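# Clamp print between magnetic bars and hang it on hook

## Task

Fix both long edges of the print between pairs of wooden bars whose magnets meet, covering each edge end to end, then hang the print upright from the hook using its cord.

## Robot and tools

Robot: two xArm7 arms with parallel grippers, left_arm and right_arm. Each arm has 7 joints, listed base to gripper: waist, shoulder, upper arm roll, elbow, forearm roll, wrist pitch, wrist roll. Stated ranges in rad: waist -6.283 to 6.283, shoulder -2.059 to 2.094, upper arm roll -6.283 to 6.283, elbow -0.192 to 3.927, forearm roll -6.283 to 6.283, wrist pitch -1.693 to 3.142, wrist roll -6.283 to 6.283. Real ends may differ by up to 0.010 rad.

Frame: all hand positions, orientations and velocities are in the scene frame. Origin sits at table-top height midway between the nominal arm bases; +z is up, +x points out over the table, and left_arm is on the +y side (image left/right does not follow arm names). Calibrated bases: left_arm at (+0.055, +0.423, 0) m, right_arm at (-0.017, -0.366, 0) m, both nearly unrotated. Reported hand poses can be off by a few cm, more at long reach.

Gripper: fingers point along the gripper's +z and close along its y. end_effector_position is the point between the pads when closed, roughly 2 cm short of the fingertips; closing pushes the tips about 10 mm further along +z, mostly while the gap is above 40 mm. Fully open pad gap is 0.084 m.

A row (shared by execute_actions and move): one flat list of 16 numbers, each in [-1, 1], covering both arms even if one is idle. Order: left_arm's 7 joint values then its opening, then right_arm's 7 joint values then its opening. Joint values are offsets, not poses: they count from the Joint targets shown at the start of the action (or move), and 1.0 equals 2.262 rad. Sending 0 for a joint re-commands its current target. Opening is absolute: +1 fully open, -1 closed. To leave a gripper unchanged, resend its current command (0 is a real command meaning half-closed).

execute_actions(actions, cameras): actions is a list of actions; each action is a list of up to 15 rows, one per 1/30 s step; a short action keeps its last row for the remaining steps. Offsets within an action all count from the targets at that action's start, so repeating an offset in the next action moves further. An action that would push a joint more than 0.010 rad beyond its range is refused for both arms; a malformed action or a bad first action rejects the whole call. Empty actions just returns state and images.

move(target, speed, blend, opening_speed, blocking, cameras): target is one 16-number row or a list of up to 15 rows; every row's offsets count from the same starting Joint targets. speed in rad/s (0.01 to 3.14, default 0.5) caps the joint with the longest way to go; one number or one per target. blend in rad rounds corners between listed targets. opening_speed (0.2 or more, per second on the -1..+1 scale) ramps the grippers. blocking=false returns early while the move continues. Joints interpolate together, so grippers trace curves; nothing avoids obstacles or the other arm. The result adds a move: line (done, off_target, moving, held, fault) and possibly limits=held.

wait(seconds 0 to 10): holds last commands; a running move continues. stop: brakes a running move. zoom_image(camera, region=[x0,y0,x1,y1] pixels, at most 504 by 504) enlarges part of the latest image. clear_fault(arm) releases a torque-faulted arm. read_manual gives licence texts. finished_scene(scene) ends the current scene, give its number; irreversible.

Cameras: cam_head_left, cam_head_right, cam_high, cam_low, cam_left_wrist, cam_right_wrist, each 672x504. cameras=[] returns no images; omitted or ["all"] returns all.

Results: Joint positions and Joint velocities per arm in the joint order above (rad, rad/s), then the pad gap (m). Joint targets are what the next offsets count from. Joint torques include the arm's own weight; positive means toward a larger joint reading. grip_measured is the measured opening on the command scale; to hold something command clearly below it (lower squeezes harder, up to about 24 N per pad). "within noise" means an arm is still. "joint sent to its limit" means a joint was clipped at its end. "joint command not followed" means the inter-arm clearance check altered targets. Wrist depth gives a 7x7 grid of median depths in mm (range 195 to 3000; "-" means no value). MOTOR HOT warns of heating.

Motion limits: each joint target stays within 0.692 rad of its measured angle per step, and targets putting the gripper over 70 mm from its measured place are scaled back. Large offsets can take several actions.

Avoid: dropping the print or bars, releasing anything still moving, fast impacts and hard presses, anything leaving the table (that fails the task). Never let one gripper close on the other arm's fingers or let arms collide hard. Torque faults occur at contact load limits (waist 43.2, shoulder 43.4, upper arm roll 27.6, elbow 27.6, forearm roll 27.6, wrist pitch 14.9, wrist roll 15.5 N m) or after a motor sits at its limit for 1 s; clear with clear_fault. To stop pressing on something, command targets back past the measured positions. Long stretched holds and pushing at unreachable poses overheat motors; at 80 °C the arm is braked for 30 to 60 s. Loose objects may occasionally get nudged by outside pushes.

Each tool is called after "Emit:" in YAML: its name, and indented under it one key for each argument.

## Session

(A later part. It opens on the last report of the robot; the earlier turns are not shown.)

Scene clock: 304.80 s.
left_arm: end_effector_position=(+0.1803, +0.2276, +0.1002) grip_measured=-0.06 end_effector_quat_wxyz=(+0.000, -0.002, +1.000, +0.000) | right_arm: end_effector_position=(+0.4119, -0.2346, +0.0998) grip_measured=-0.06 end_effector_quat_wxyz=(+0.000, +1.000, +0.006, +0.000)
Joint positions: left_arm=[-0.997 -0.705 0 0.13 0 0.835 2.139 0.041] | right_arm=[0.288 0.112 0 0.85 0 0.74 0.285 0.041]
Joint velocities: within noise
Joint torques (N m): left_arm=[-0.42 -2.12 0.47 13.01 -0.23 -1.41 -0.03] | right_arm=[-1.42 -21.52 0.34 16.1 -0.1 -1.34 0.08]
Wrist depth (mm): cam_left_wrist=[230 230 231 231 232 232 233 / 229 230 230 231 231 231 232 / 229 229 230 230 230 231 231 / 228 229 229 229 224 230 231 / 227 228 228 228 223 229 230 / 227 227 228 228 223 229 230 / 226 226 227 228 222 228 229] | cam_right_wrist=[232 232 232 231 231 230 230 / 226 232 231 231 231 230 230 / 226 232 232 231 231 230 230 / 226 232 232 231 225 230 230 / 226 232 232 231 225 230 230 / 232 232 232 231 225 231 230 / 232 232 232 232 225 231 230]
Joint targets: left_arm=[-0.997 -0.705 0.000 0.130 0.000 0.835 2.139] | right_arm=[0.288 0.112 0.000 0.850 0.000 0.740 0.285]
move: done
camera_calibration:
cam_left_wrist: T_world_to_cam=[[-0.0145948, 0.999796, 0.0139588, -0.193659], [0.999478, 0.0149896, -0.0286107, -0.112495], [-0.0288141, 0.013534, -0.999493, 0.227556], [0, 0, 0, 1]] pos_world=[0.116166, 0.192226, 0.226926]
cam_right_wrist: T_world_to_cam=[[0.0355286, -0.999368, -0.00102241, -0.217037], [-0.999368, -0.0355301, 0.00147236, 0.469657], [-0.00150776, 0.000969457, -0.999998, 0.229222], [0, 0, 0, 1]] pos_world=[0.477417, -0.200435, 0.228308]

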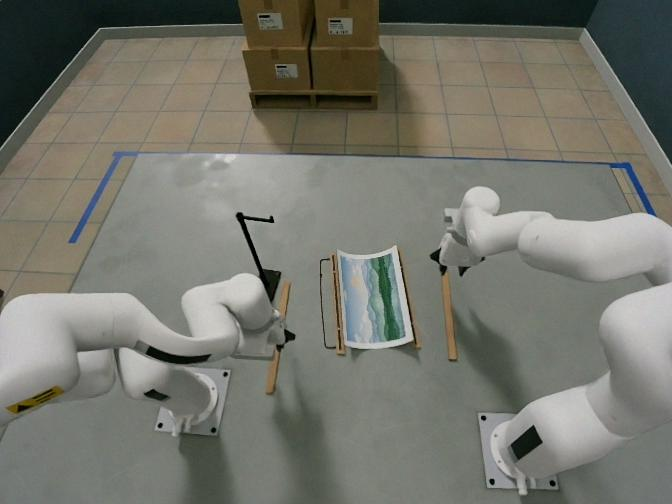

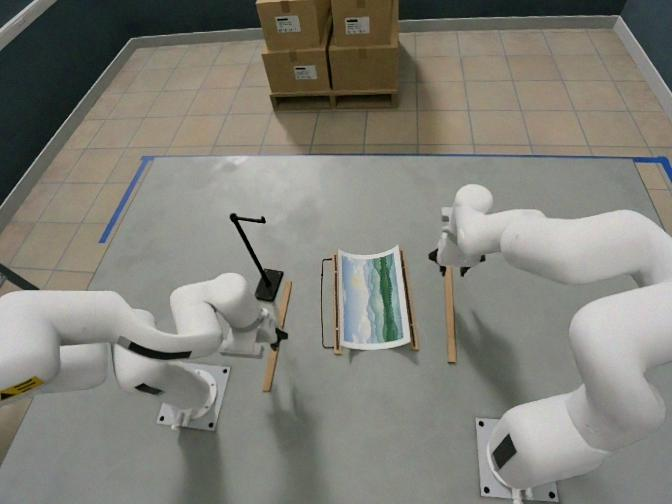

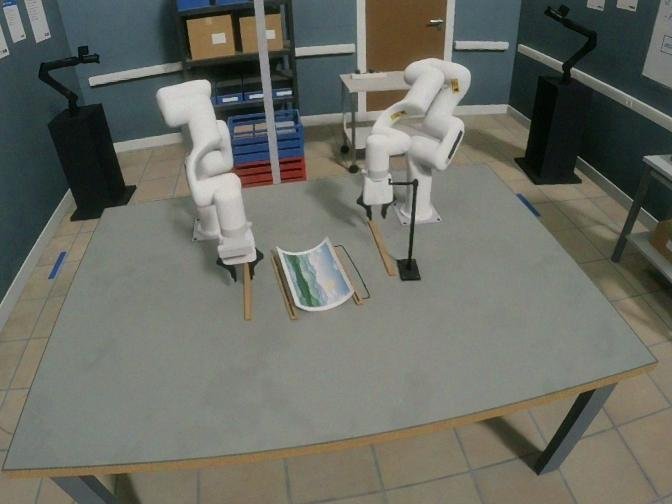

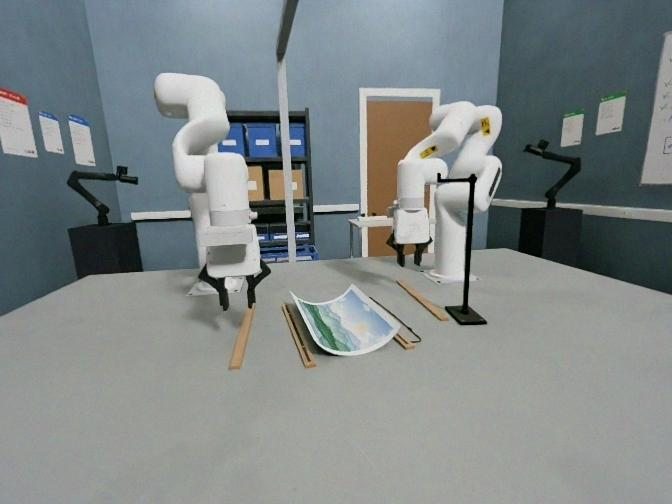

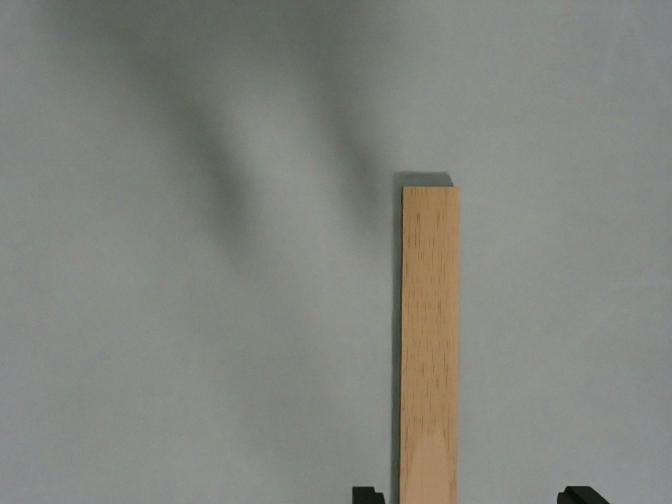

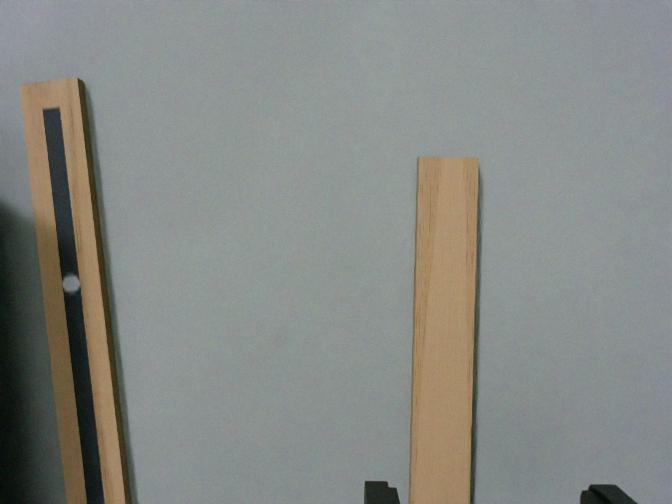

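Emit:
move:
  target:
    - [0,0.1057,0,-0.0282,0,-0.134,0,-0.05,0,0.0546,0,-0.0137,0,-0.0692,0,-0.05]
    - [0,0.1631,0,-0.0321,0,-0.1951,0,-0.05,0,0.0804,0,-0.0156,0,-0.0969,0,-0.05]
    - [0,0.1631,0,-0.0321,0,-0.1951,0,-0.8,0,0.0804,0,-0.0156,0,-0.0969,0,-0.8]
    - [0,0.1057,0,-0.0282,0,-0.134,0,-0.8,0,0.0546,0,-0.0137,0,-0.0692,0,-0.8]
  speed: [0.2,0.07,0.1,0.07]
  opening_speed: 0.6
  cameras: ["cam_left_wrist","cam_right_wrist"]

Scene clock: 332.27 s.
left_arm: end_effector_position=(+0.1802, +0.2277, +0.0450) grip_measured=-0.56 end_effector_quat_wxyz=(+0.000, -0.002, +1.000, +0.000) | right_arm: end_effector_position=(+0.4126, -0.2344, +0.0454) grip_measured=-0.56 end_effector_quat_wxyz=(+0.000, +1.000, +0.006, +0.001)
Joint positions: left_arm=[-0.997 -0.466 0 0.066 0 0.532 2.139 0.02] | right_arm=[0.288 0.235 0 0.819 0 0.583 0.285 0.02]
Joint velocities: within noise
Joint torques (N m): left_arm=[0.12 -3.76 0.14 11.02 -0.47 -1.46 -0.25] | right_arm=[0.09 -23.3 0.2 15.02 0.16 -1.07 0.03]
Wrist depth (mm): cam_left_wrist=[- - - - - - - / - - - - - - - / - - - - - - - / - - - - - - - / - - - - - - - / - - - - - - - / - - - - - - -] | cam_right_wrist=[- - - - - - - / - - - - - - - / - - - - - - - / - - - - - - - / - - - - - - - / - - - - - - - / - - - - - - -]
Joint targets: left_arm=[-0.997 -0.466 0.000 0.066 0.000 0.532 2.139] | right_arm=[0.288 0.235 0.000 0.819 0.000 0.583 0.285]
move: done
camera_calibration:
cam_left_wrist: T_world_to_cam=[[-0.0145994, 0.999799, 0.0137575, -0.193054], [0.999481, 0.0149872, -0.0285138, -0.113994], [-0.0287142, 0.013334, -0.999499, 0.172407], [0, 0, 0, 1]] pos_world=[0.116067, 0.192425, 0.171727]
cam_right_wrist: T_world_to_cam=[[0.035532, -0.999367, -0.00155452, -0.21691], [-0.999368, -0.0355313, -0.00044796, 0.470381], [0.000392443, 0.00156945, -0.999999, 0.174133], [0, 0, 0, 1]] pos_world=[0.477723, -0.200333, 0.174006]
Images, in order (width x height): cam_left_wrist 672x504, cam_right_wrist 672x504.

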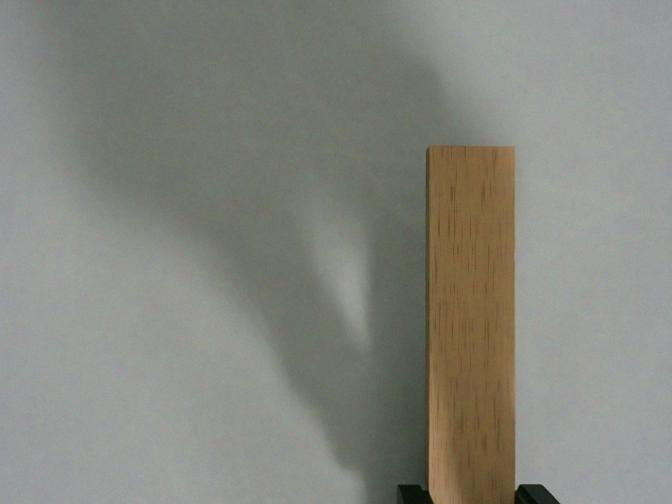

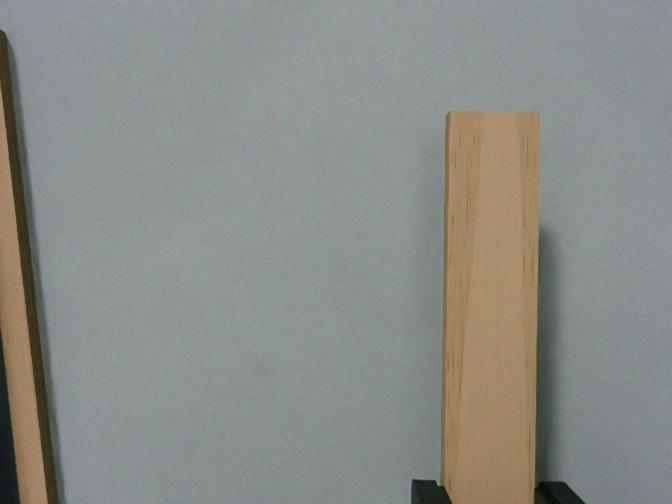

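Emit:
move:
  target:
    - [0,-0.1316,0,0.0434,0,0.175,0,-0.8,0,-0.0718,0,0.0224,0,0.0946,0,-0.8]
    - [-0.0171,0.2549,0,0.3765,0,0.1216,-0.0747,-0.8,0.1262,0.0431,0,0.1786,0,0.1359,0.0718,-0.8]
  speed: [0.25,0.4]

Scene clock: 367.33 s.
left_arm: end_effector_position=(+0.2893, +0.0252, +0.1201) grip_measured=-0.56 end_effector_quat_wxyz=(+0.000, -0.067, +0.998, +0.000) | right_arm: end_effector_position=(+0.4311, -0.0708, +0.1202) grip_measured=-0.56 end_effector_quat_wxyz=(+0.000, +0.998, +0.067, +0.000)
Joint positions: left_arm=[-1.035 0.11 0 0.917 0 0.807 1.97 0.02] | right_arm=[0.573 0.333 0 1.223 0 0.89 0.447 0.02]
Joint velocities: within noise
Joint torques (N m): left_arm=[-0.87 -12.83 -0.16 13.09 -0.1 -1.82 -0.17] | right_arm=[0.58 -26.92 -0.12 17.73 0.33 -1.23 0.18]
Wrist depth (mm): cam_left_wrist=[249 249 249 250 251 251 252 / 248 248 249 249 250 251 252 / 247 248 248 248 - 250 250 / 222 239 247 247 - 243 250 / 222 239 247 246 - 242 249 / 221 238 246 246 - 242 249 / 221 238 245 - - 242 248] | cam_right_wrist=[252 252 252 251 251 251 251 / 252 252 252 252 251 251 250 / 252 252 252 251 - 250 250 / 229 243 251 251 - 244 250 / 229 243 251 251 - 244 250 / 229 243 251 251 - 244 250 / 230 243 251 250 - 245 251]
Joint targets: left_arm=[-1.035 0.110 0.000 0.917 0.000 0.807 1.970] | right_arm=[0.573 0.333 0.000 1.223 0.000 0.890 0.447]
move: done
camera_calibration:
cam_left_wrist: T_world_to_cam=[[-0.144431, 0.989421, 0.0136415, 0.0478754], [0.989055, 0.14477, -0.0284856, -0.218162], [-0.0301591, 0.00937803, -0.999501, 0.253821], [0, 0, 0, 1]] pos_world=[0.230344, -0.0181659, 0.246827]
cam_right_wrist: T_world_to_cam=[[0.15788, -0.987458, -0.00129889, -0.105911], [-0.987458, -0.15788, 0.000412287, 0.480853], [-0.000612184, 0.0012175, -0.999999, 0.249143], [0, 0, 0, 1]] pos_world=[0.491696, -0.0289687, 0.248807]

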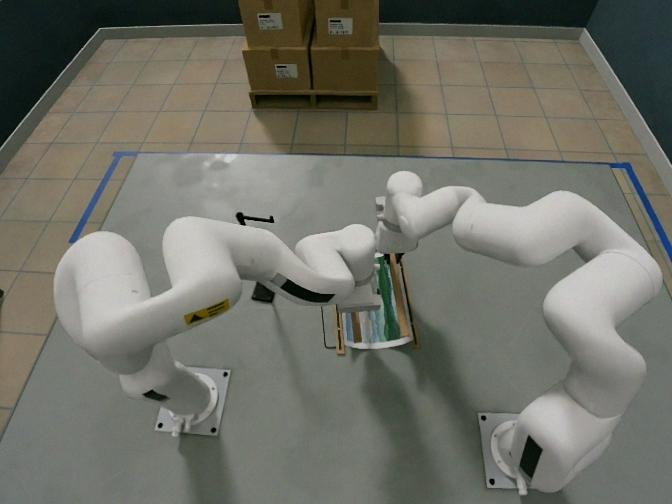

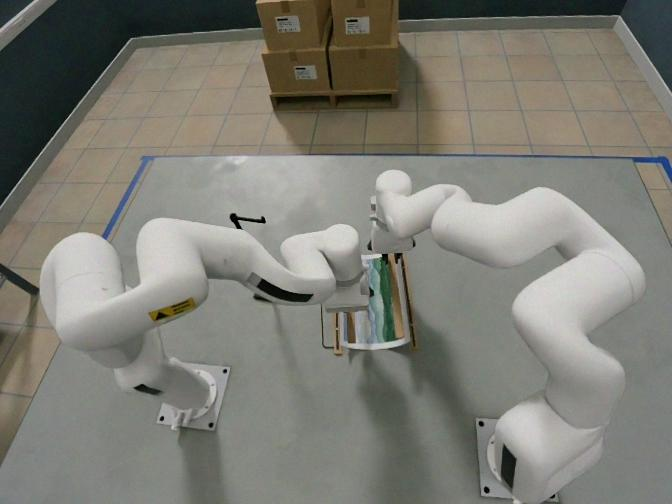

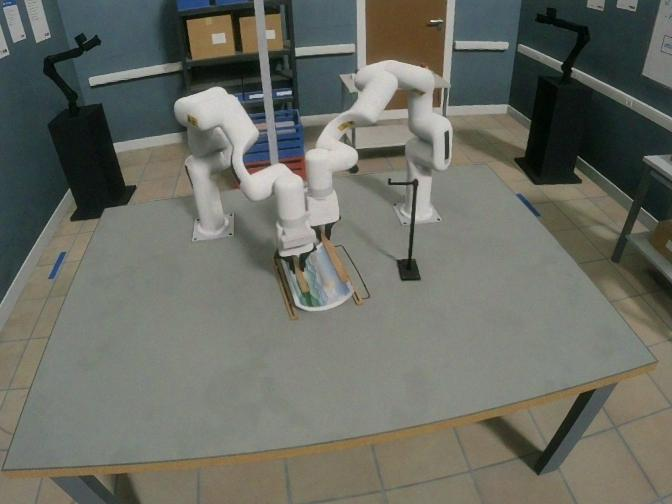

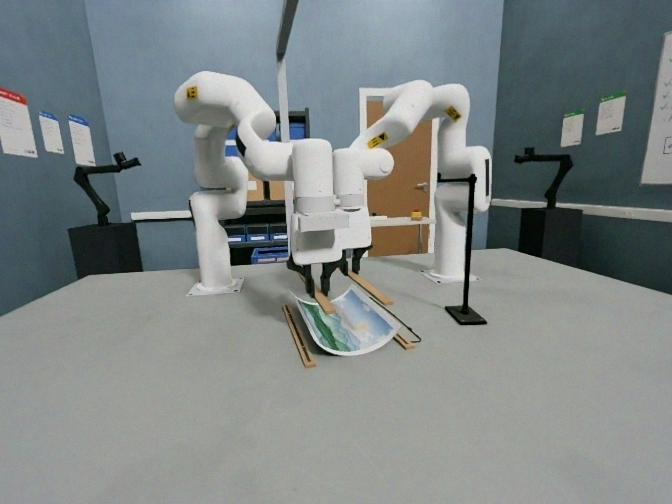

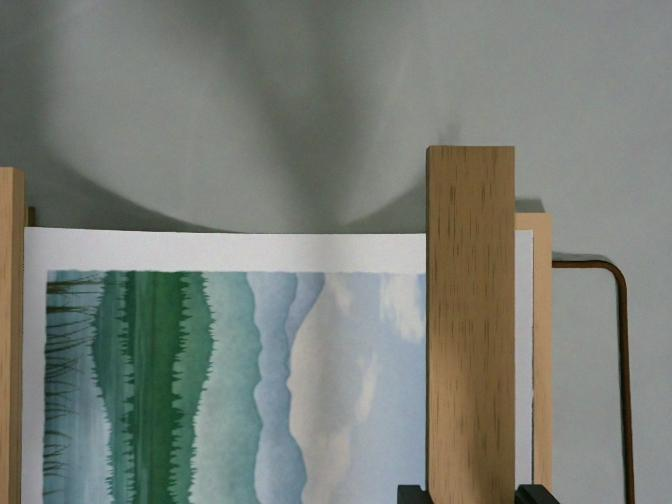

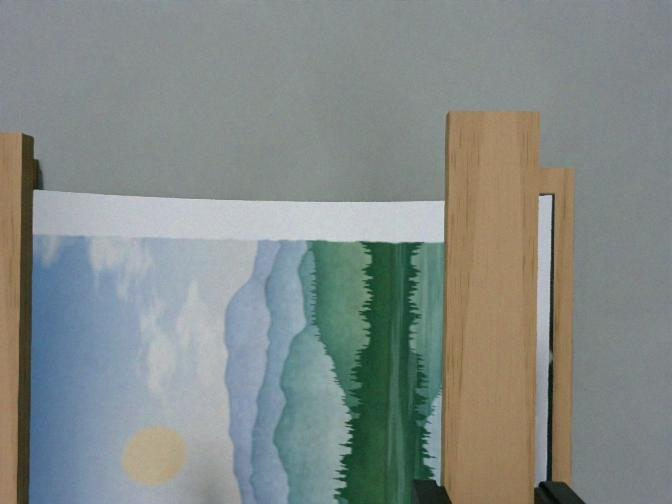

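Emit:
move:
  target:
    - [0.0068,0.0654,0,-0.0153,0,-0.0808,0.007,-0.8,0.0019,0.0527,0,-0.0186,0,-0.0713,0.0019,-0.8]
    - [0.0153,0.0481,0,-0.0493,0,-0.0974,0.0156,-0.8,-0.0142,0.0463,0,-0.0367,0,-0.083,-0.0142,-0.8]
    - [0.0248,0.0315,0,-0.082,0,-0.1135,0.025,-0.8,-0.031,0.0412,0,-0.053,0,-0.0941,-0.031,-0.8]
  speed: [0.12,0.05,0.05]

Emit:
zoom_image:
  camera: "cam_low"
  region: [270, 270, 430, 370]

Scene clock: 418.70 s.
left_arm: end_effector_position=(+0.2914, +0.0686, +0.0428) grip_measured=-0.56 end_effector_quat_wxyz=(+0.000, -0.067, +0.998, +0.000) | right_arm: end_effector_position=(+0.4363, -0.1109, +0.0424) grip_measured=-0.56 end_effector_quat_wxyz=(+0.000, +0.998, +0.067, +0.000)
Joint positions: left_arm=[-0.979 0.182 0 0.732 0 0.55 2.027 0.02] | right_arm=[0.503 0.426 0 1.104 0 0.678 0.377 0.02]
Joint velocities: within noise
Joint torques (N m): left_arm=[0.16 -13.72 -0.16 10.93 -0.18 -1.73 -0.17] | right_arm=[-1.68 -28.28 -0.14 15.31 0.47 -1.61 -0.11]
Wrist depth (mm): cam_left_wrist=[- - - - - - - / - - - - - - - / - - - - - - - / - - - - - - - / - - - - - - - / - - - - - - - / - - - - - - -] | cam_right_wrist=[- - - - - - - / - - - - - - - / - - - - - - - / - - - - - - - / - - - - - - - / - - - - - - - / - - - - - - -]
Joint targets: left_arm=[-0.979 0.182 0.000 0.732 0.000 0.550 2.027] | right_arm=[0.503 0.426 0.000 1.104 0.000 0.678 0.377]
move: done
camera_calibration:
cam_left_wrist: T_world_to_cam=[[-0.143927, 0.989494, 0.0136332, 0.00607763], [0.989129, 0.144266, -0.0284891, -0.228741], [-0.0301566, 0.00938468, -0.999501, 0.176214], [0, 0, 0, 1]] pos_world=[0.232443, 0.025332, 0.169527]
cam_right_wrist: T_world_to_cam=[[0.157977, -0.987442, -0.00123172, -0.146505], [-0.987442, -0.157978, 0.000624503, 0.479736], [-0.000811246, 0.0011176, -0.999999, 0.171587], [0, 0, 0, 1]] pos_world=[0.496995, -0.0690691, 0.171107]

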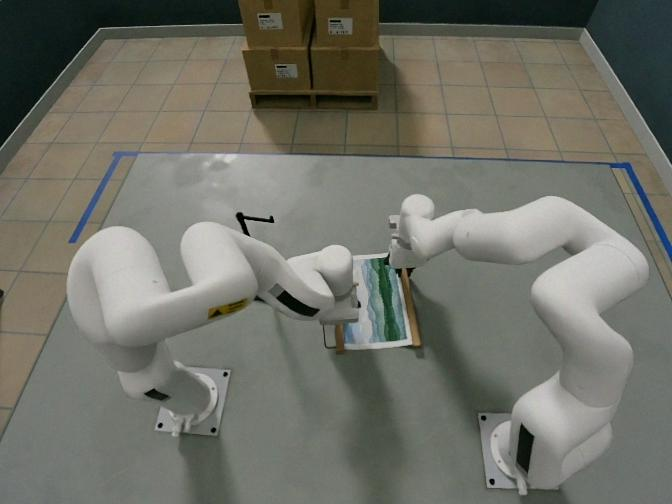

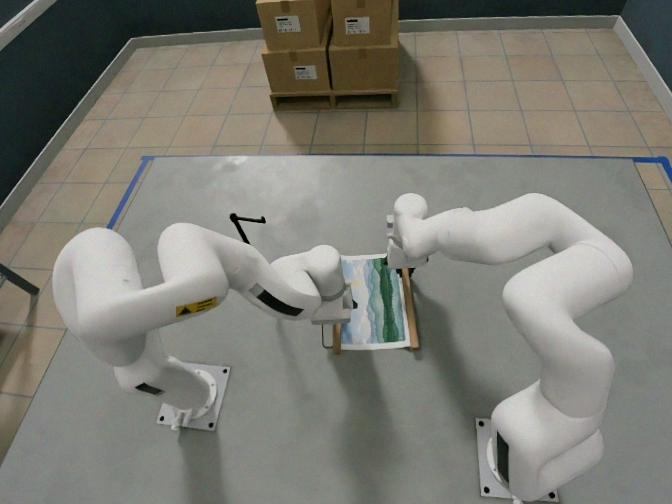

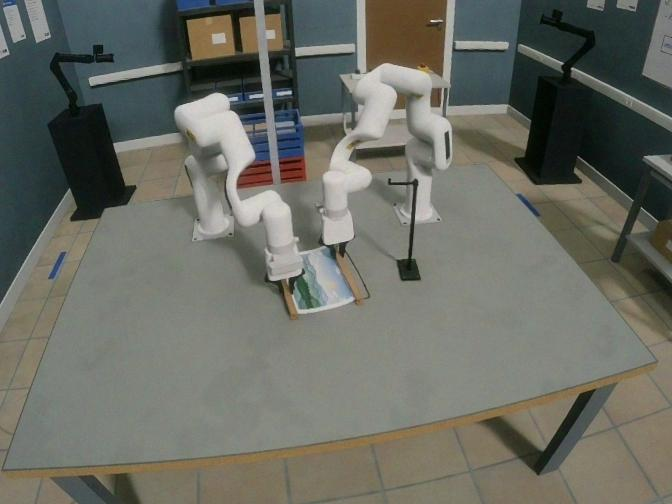

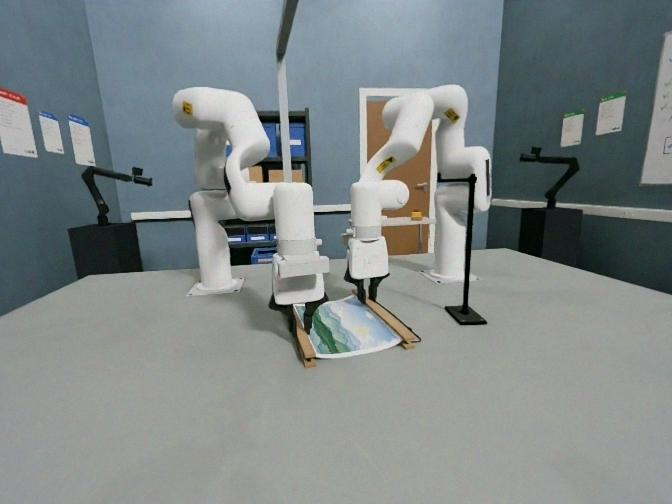

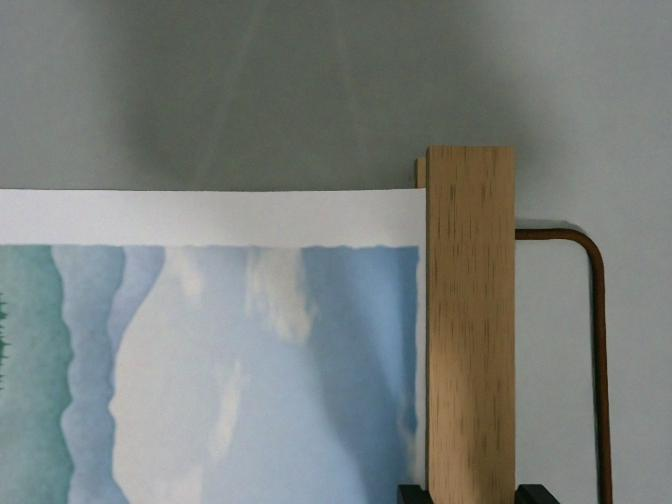

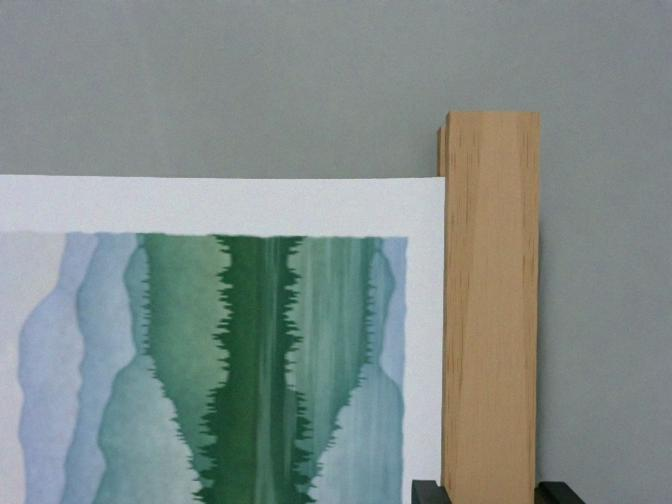

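Scaled by 3.150 from the camera's 672x504 image, which has a finer 960x720 frame.

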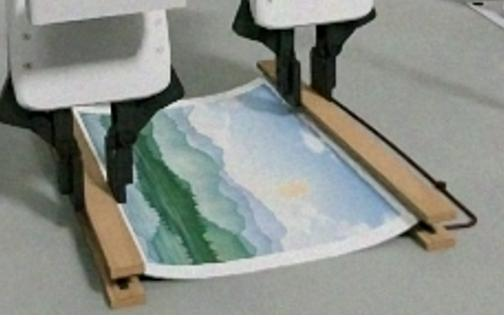

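Emit:
move:
  target:
    - [0,0,0,0,0,0,0,-0.8,0.0015,0.0009,0,0.001,0,0.0001,0.0015,-0.8]
    - [0,0.0146,0,-0.0015,0,-0.0161,0,-0.8,0.0015,0.0126,0,-0.0001,0,-0.0127,0.0015,-0.8]
  speed: 0.025

Emit:
zoom_image:
  camera: "cam_low"
  region: [270, 270, 430, 370]

Emit:
zoom_image:
  camera: "cam_high"
  region: [255, 230, 385, 325]

Scene clock: 453.13 s.
left_arm: end_effector_position=(+0.2913, +0.0688, +0.0305) grip_measured=-0.56 end_effector_quat_wxyz=(+0.000, -0.067, +0.998, +0.000) | right_arm: end_effector_position=(+0.4359, -0.1091, +0.0298) grip_measured=-0.56 end_effector_quat_wxyz=(+0.000, +0.998, +0.067, +0.000)
Joint positions: left_arm=[-0.979 0.215 0 0.729 0 0.514 2.027 0.02] | right_arm=[0.506 0.454 0 1.103 0 0.649 0.38 0.02]
Joint velocities: within noise
Joint torques (N m): left_arm=[-0.59 -13.85 -0.41 11.09 -0.27 -2.08 -0.14] | right_arm=[0.27 -28.45 0.25 15.57 0.44 -1.56 0.04]
Wrist depth (mm): cam_left_wrist=[- - - - - - - / - - - - - - - / - - - - - - - / - - - - - - - / - - - - - - - / - - - - - - - / - - - - - - -] | cam_right_wrist=[- - - - - - - / - - - - - - - / - - - - - - - / - - - - - - - / - - - - - - - / - - - - - - - / - - - - - - -]
Joint targets: left_arm=[-0.979 0.215 0.000 0.729 0.000 0.514 2.027] | right_arm=[0.506 0.454 0.000 1.103 0.000 0.649 0.380]
move: done
camera_calibration:
cam_left_wrist: T_world_to_cam=[[-0.143927, 0.989494, 0.0136332, 0.00613198], [0.989129, 0.144266, -0.0284891, -0.229007], [-0.0301566, 0.00938468, -0.999501, 0.163917], [0, 0, 0, 1]] pos_world=[0.232343, 0.025432, 0.157227]
cam_right_wrist: T_world_to_cam=[[0.157977, -0.987442, -0.00123172, -0.14468], [-0.987442, -0.157978, 0.000624503, 0.479633], [-0.000811246, 0.0011176, -0.999999, 0.158885], [0, 0, 0, 1]] pos_world=[0.496595, -0.0672691, 0.158407]

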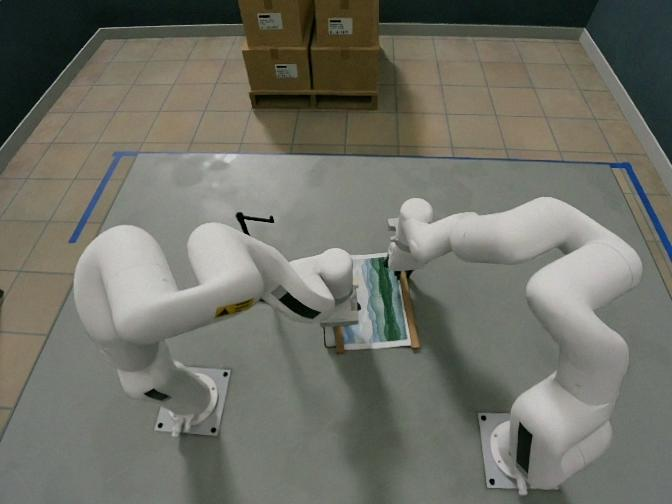

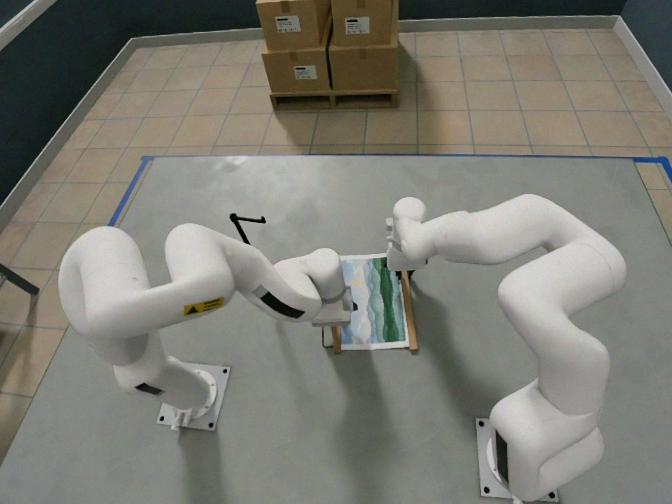

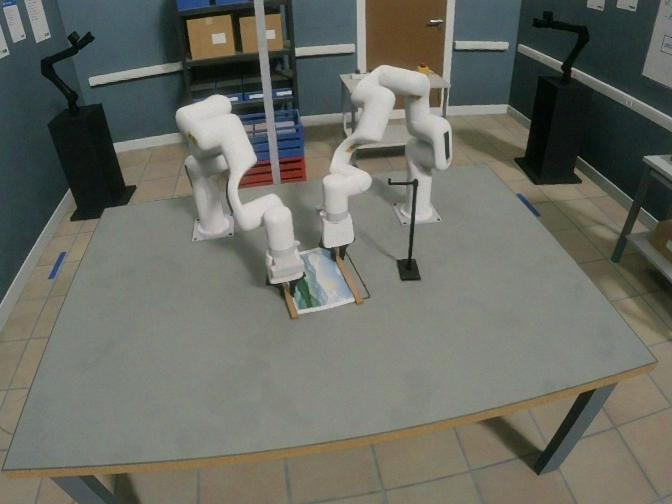

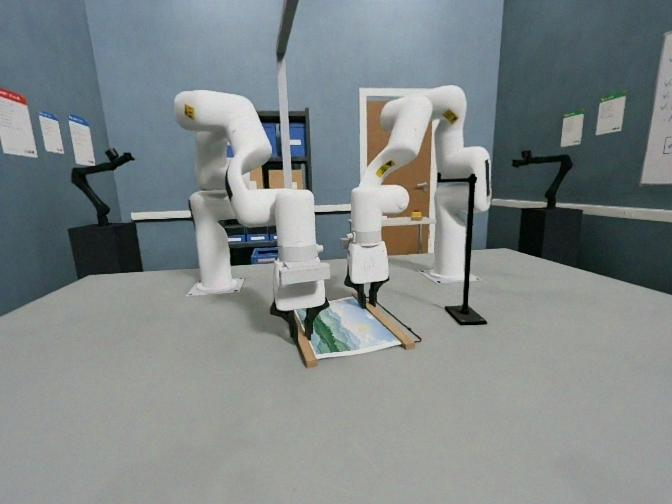

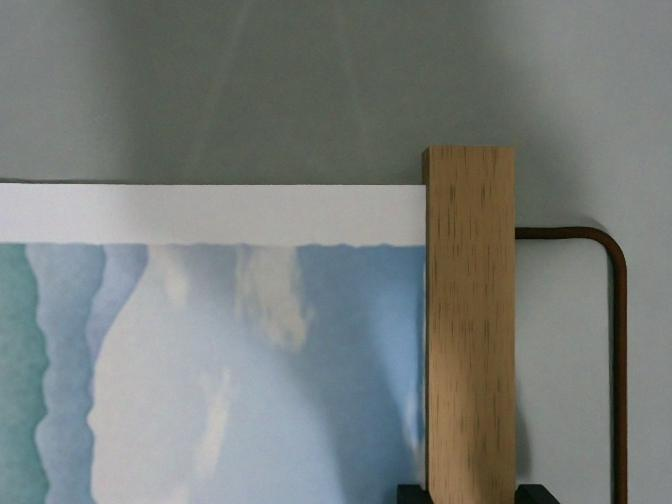

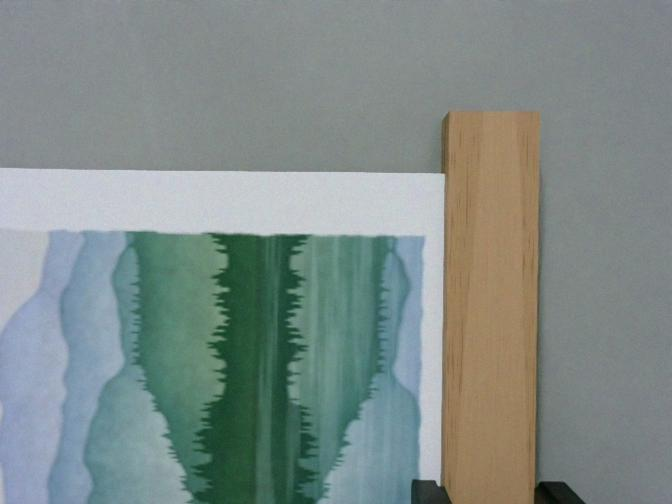

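Scaled by 3.150 from the camera's 672x504 image, which has a finer 960x720 frame.

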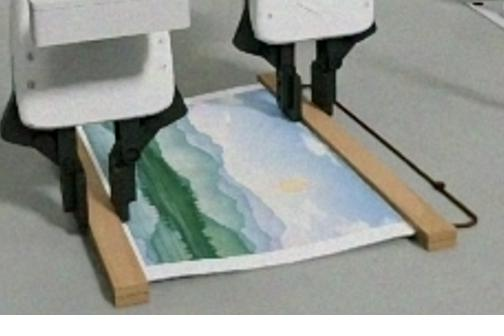

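Scaled by 3.877 from the camera's 672x504 image, which has a finer 960x720 frame.

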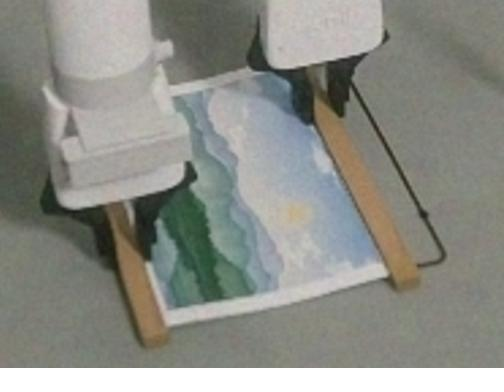

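Emit:
move:
  target:
    - [0,0.0014,0,-0.0001,0,-0.0015,0,-0.8,0,0.0012,0,0,0,-0.0012,0,-0.8]
    - [0,0.0014,0,-0.0001,0,-0.0015,0,-0.3,0,0.0012,0,0,0,-0.0012,0,-0.3]
    - [0,-0.0851,0,0.02,0,0.1051,0,-0.3,0,-0.0674,0,0.0188,0,0.0862,0,-0.3]
    - [0.0581,-0.1438,0,0.0264,0,0.1702,-0.9726,-0.3,0.0201,-0.3945,0,-0.0892,0,0.3053,0.0794,-0.3]
  speed: [0.02,0.1,0.1,0.8]
  opening_speed: 0.4
  cameras: []

Emit:
move:
  target: [0,0,0,0,0,0,-0.3584,-0.52,0,0,0,0,0,0,0,-0.3]
  speed: 0.8

Emit:
zoom_image:
  camera: "cam_head_left"
  region: [300, 230, 430, 365]

Scene clock: 492.60 s.
left_arm: end_effector_position=(+0.3268, +0.1129, +0.1600) grip_measured=-0.32 end_effector_quat_wxyz=(+0.000, +0.943, -0.332, +0.000) | right_arm: end_effector_position=(+0.2798, -0.1792, +0.3000) grip_measured=-0.32 end_effector_quat_wxyz=(+0.000, +1.000, +0.000, +0.000)
Joint positions: left_arm=[-0.848 -0.111 0 0.788 0 0.899 -0.173 0.03] | right_arm=[0.552 -0.438 0 0.902 0 1.339 0.56 0.03]
Joint velocities: within noise
Joint torques (N m): left_arm=[0.31 -11.11 -0.11 13.48 -0.1 -1.48 -0.17] | right_arm=[0.45 -11.33 0.23 18.59 0.56 -1.25 0.09]
Wrist depth (mm): cam_left_wrist=[288 288 288 287 288 288 287 / 287 286 281 285 287 289 288 / 287 287 287 282 285 288 289 / 287 286 287 287 283 286 288 / 286 287 287 287 275 284 287 / 286 287 287 286 287 276 284 / 279 285 286 287 287 287 282] | cam_right_wrist=[431 432 428 432 431 430 429 / 431 431 429 431 431 429 429 / 431 432 430 430 431 430 429 / 430 433 431 431 431 430 429 / 429 433 431 431 431 430 429 / 429 433 431 419 430 430 430 / 428 433 432 431 430 430 429]
Joint targets: left_arm=[-0.848 -0.111 0.000 0.788 0.000 0.899 -0.173] | right_arm=[0.552 -0.438 0.000 0.902 0.000 1.339 0.560]
move: done
No camera images: "cameras" was empty.

Scene clock: 494.23 s.
left_arm: end_effector_position=(+0.3268, +0.1129, +0.1600) grip_measured=-0.54 end_effector_quat_wxyz=(+0.000, +0.998, +0.067, +0.000) | right_arm: end_effector_position=(+0.2798, -0.1792, +0.3001) grip_measured=-0.32 end_effector_quat_wxyz=(+0.000, +1.000, +0.000, +0.000)
Joint positions: left_arm=[-0.848 -0.111 0 0.788 0 0.899 -0.984 0.02] | right_arm=[0.552 -0.438 0 0.902 0 1.339 0.56 0.03]
Joint velocities: within noise
Joint torques (N m): left_arm=[0.29 -10.98 -0.12 13.37 -0.16 -1.66 -0.25] | right_arm=[-0.02 -11.02 0.05 18.87 0.41 -1.4 -0.02]
Wrist depth (mm): cam_left_wrist=[289 289 289 289 289 284 289 / 288 288 288 288 288 284 288 / 280 288 288 288 288 283 287 / 279 288 288 287 288 283 287 / 279 287 288 287 287 283 286 / 287 287 287 287 287 282 286 / 287 287 287 287 287 282 285] | cam_right_wrist=[431 433 428 431 431 430 428 / 431 432 429 431 430 430 428 / 430 432 431 432 430 430 428 / 429 433 430 432 430 429 428 / 430 432 431 431 431 430 428 / 429 432 431 419 430 429 429 / 429 434 432 432 430 430 429]
Joint targets: left_arm=[-0.848 -0.111 0.000 0.788 0.000 0.899 -0.984] | right_arm=[0.552 -0.438 0.000 0.902 0.000 1.339 0.560]
move: done
camera_calibration:
cam_left_wrist: T_world_to_cam=[[0.144316, -0.989432, 0.0140376, 0.0950308], [-0.98905, -0.144674, -0.0291351, 0.412412], [0.0308581, -0.00967925, -0.999477, 0.276186], [0, 0, 0, 1]] pos_world=[0.385659, 0.156365, 0.286724]
cam_right_wrist: T_world_to_cam=[[0.0245343, -0.999698, -0.00138945, -0.153757], [-0.999699, -0.0245353, 0.000680814, 0.341446], [-0.000714699, 0.00137233, -0.999999, 0.429154], [0, 0, 0, 1]] pos_world=[0.345422, -0.145922, 0.428707]

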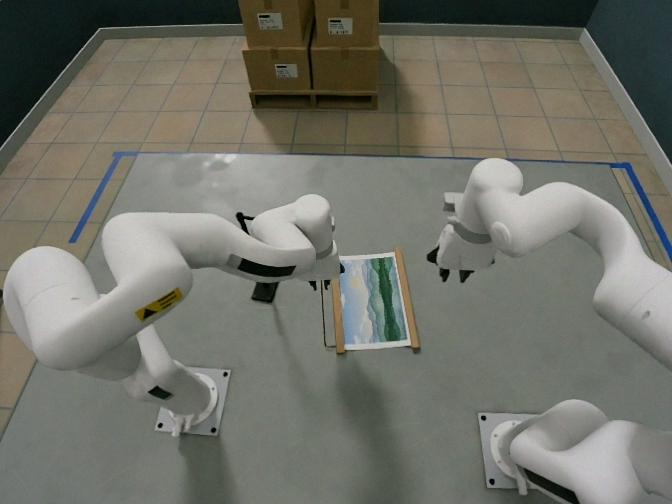

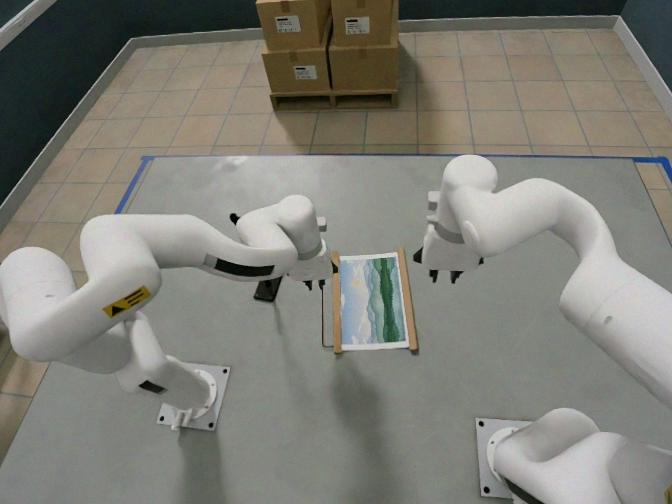

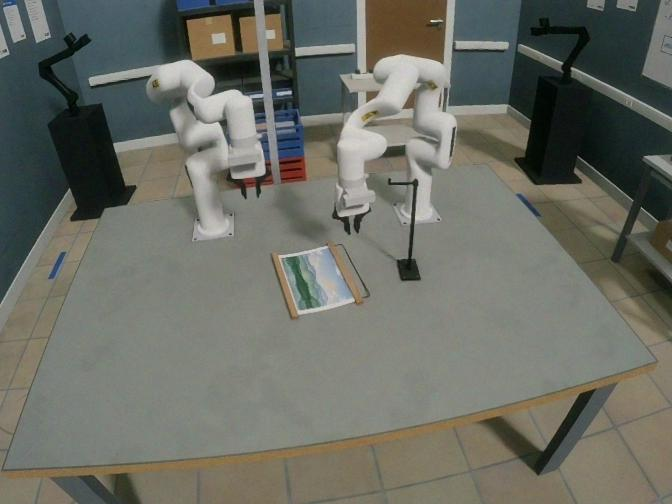

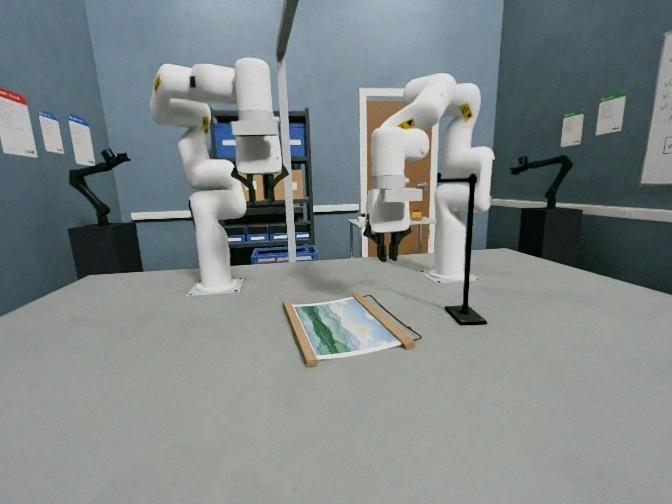

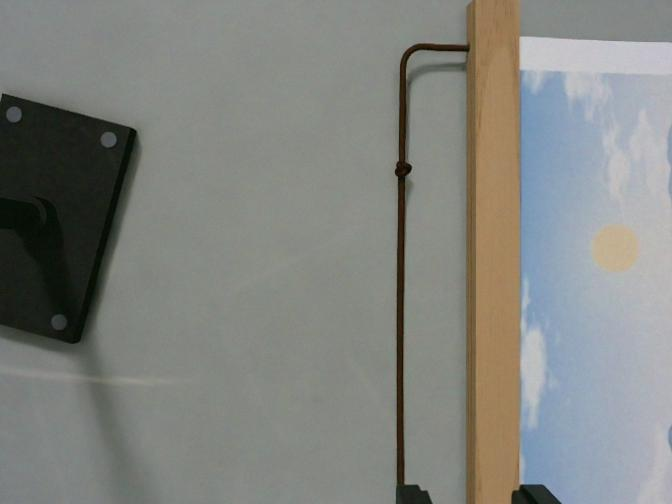

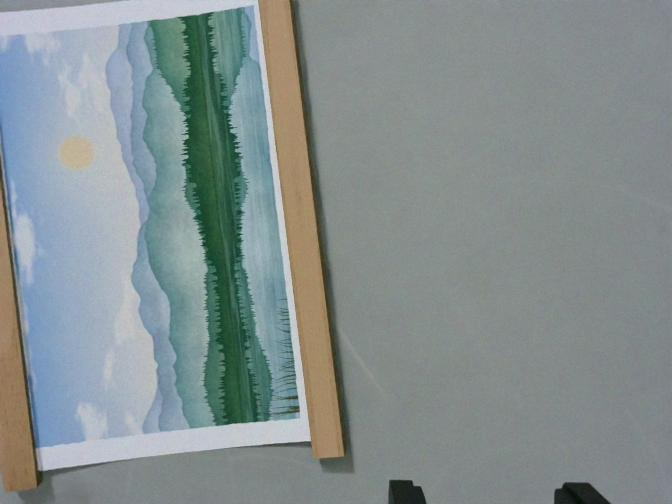

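Scaled by 3.733 from the camera's 672x504 image, which has a finer 960x720 frame.

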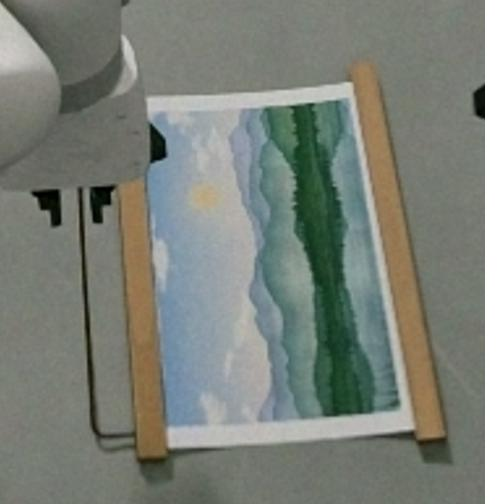

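Emit:
move:
  target: [0,0.0776,0,-0.0471,0,-0.1247,-0.0017,-0.52,0,0,0,0,0,0,0,-0.3]
  speed: 0.25
  cameras: ["cam_left_wrist"]

Scene clock: 531.10 s.
left_arm: end_effector_position=(+0.3245, +0.1155, +0.0700) grip_measured=-0.54 end_effector_quat_wxyz=(+0.000, +0.998, +0.069, +0.000) | right_arm: end_effector_position=(+0.2798, -0.1792, +0.3001) grip_measured=-0.32 end_effector_quat_wxyz=(+0.000, +1.000, +0.000, +0.000)
Joint positions: left_arm=[-0.848 0.065 0 0.682 0 0.617 -0.988 0.02] | right_arm=[0.552 -0.438 0 0.902 0 1.339 0.56 0.03]
Joint velocities: within noise
Joint torques (N m): left_arm=[-0.42 -11.5 -0.16 11.55 -0.04 -1.66 -0.33] | right_arm=[-0.68 -10.73 0.32 18.87 0.18 -1.36 -0.03]
Wrist depth (mm): cam_left_wrist=[199 199 199 199 199 199 - / 198 199 199 199 199 199 - / 198 198 199 199 199 199 - / 198 198 198 198 198 198 - / 198 198 198 198 198 198 - / 197 197 198 198 198 198 - / 197 197 197 197 197 198 -] | cam_right_wrist=[431 433 428 432 431 431 428 / 431 433 429 431 432 430 429 / 431 433 430 431 431 430 429 / 430 432 431 432 431 430 429 / 430 432 431 432 431 430 429 / 428 433 431 419 430 430 428 / 429 433 431 432 430 430 429]
Joint targets: left_arm=[-0.848 0.065 0.000 0.682 0.000 0.617 -0.988] | right_arm=[0.552 -0.438 0.000 0.902 0.000 1.339 0.560]
move: done
camera_calibration:
cam_left_wrist: T_world_to_cam=[[0.148107, -0.988871, 0.0141024, 0.0977426], [-0.988489, -0.148465, -0.029107, 0.40818], [0.0308767, -0.00962916, -0.999477, 0.186319], [0, 0, 0, 1]] pos_world=[0.383252, 0.159049, 0.196724]
Images, in order (width x height): cam_left_wrist 672x504.

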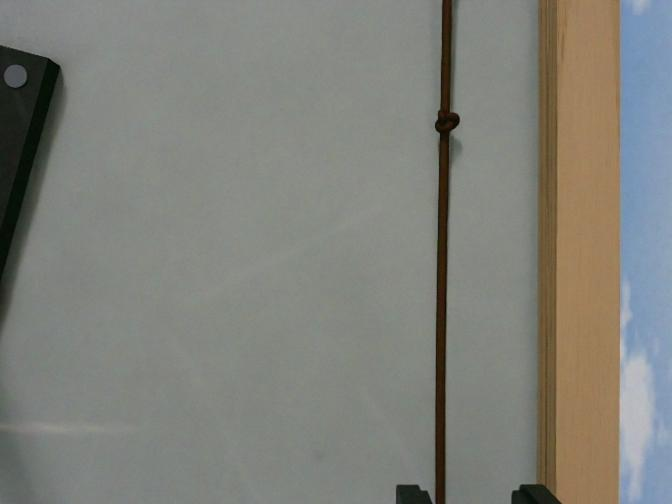

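Emit:
move:
  target:
    - [-0.0045,-0.0037,0,-0.0046,0,-0.0009,-0.0045,-0.52,0,0,0,0,0,0,0,-0.3]
    - [-0.0045,0.0547,0,-0.0117,0,-0.0664,-0.0045,-0.52,0,0,0,0,0,0,0,-0.3]
    - [-0.0045,0.0547,0,-0.0117,0,-0.0664,-0.0045,-1,0,0,0,0,0,0,0,-0.3]
  speed: 0.1
  opening_speed: 0.4
  cameras: ["cam_left_wrist"]

Scene clock: 580.77 s.
left_arm: end_effector_position=(+0.3195, +0.1150, +0.0225) grip_measured=-0.95 end_effector_quat_wxyz=(+0.000, +0.998, +0.069, +0.000) | right_arm: end_effector_position=(+0.2798, -0.1792, +0.3001) grip_measured=-0.32 end_effector_quat_wxyz=(+0.000, +1.000, +0.000, +0.000)
Joint positions: left_arm=[-0.858 0.189 0 0.655 0 0.466 -0.998 0.002] | right_arm=[0.552 -0.438 0 0.902 0 1.339 0.56 0.03]
Joint velocities: within noise
Joint torques (N m): left_arm=[0.42 -12.89 -0.16 10.33 -0.08 -1.74 0.02] | right_arm=[-0.87 -10.69 0.32 18.54 0.28 -1.29 -0.04]
Wrist depth (mm): cam_left_wrist=[- - - - - - - / - - - - - - - / - - - - - - - / - - - - - - - / - - - - - - - / - - - - - - - / - - - - - - -] | cam_right_wrist=[431 433 428 432 431 430 428 / 431 432 429 431 431 429 428 / 429 432 429 432 430 430 429 / 430 433 430 430 431 430 429 / 430 431 430 431 431 430 428 / 429 432 431 419 430 430 429 / 429 433 432 432 430 430 428]
Joint targets: left_arm=[-0.858 0.189 0.000 0.655 0.000 0.466 -0.998] | right_arm=[0.552 -0.438 0.000 0.902 0.000 1.339 0.560]
move: done
camera_calibration:
cam_left_wrist: T_world_to_cam=[[0.148109, -0.988871, 0.0140876, 0.0986602], [-0.988492, -0.148465, -0.0290081, 0.401767], [0.0307768, -0.00962916, -0.99948, 0.139032], [0, 0, 0, 1]] pos_world=[0.378252, 0.158549, 0.149224]
Images, in order (width x height): cam_left_wrist 672x504.

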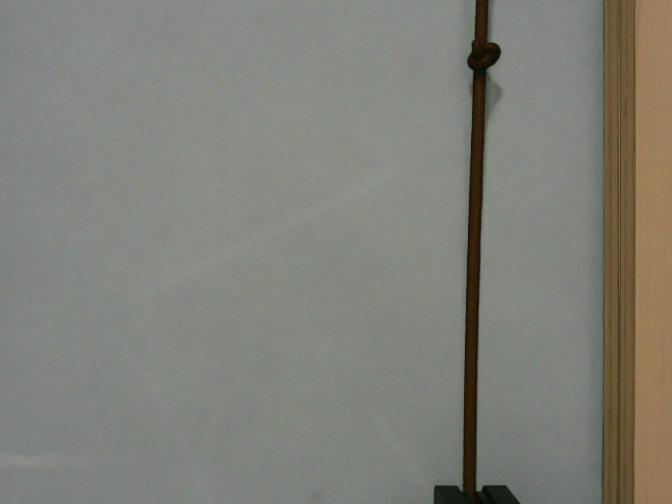

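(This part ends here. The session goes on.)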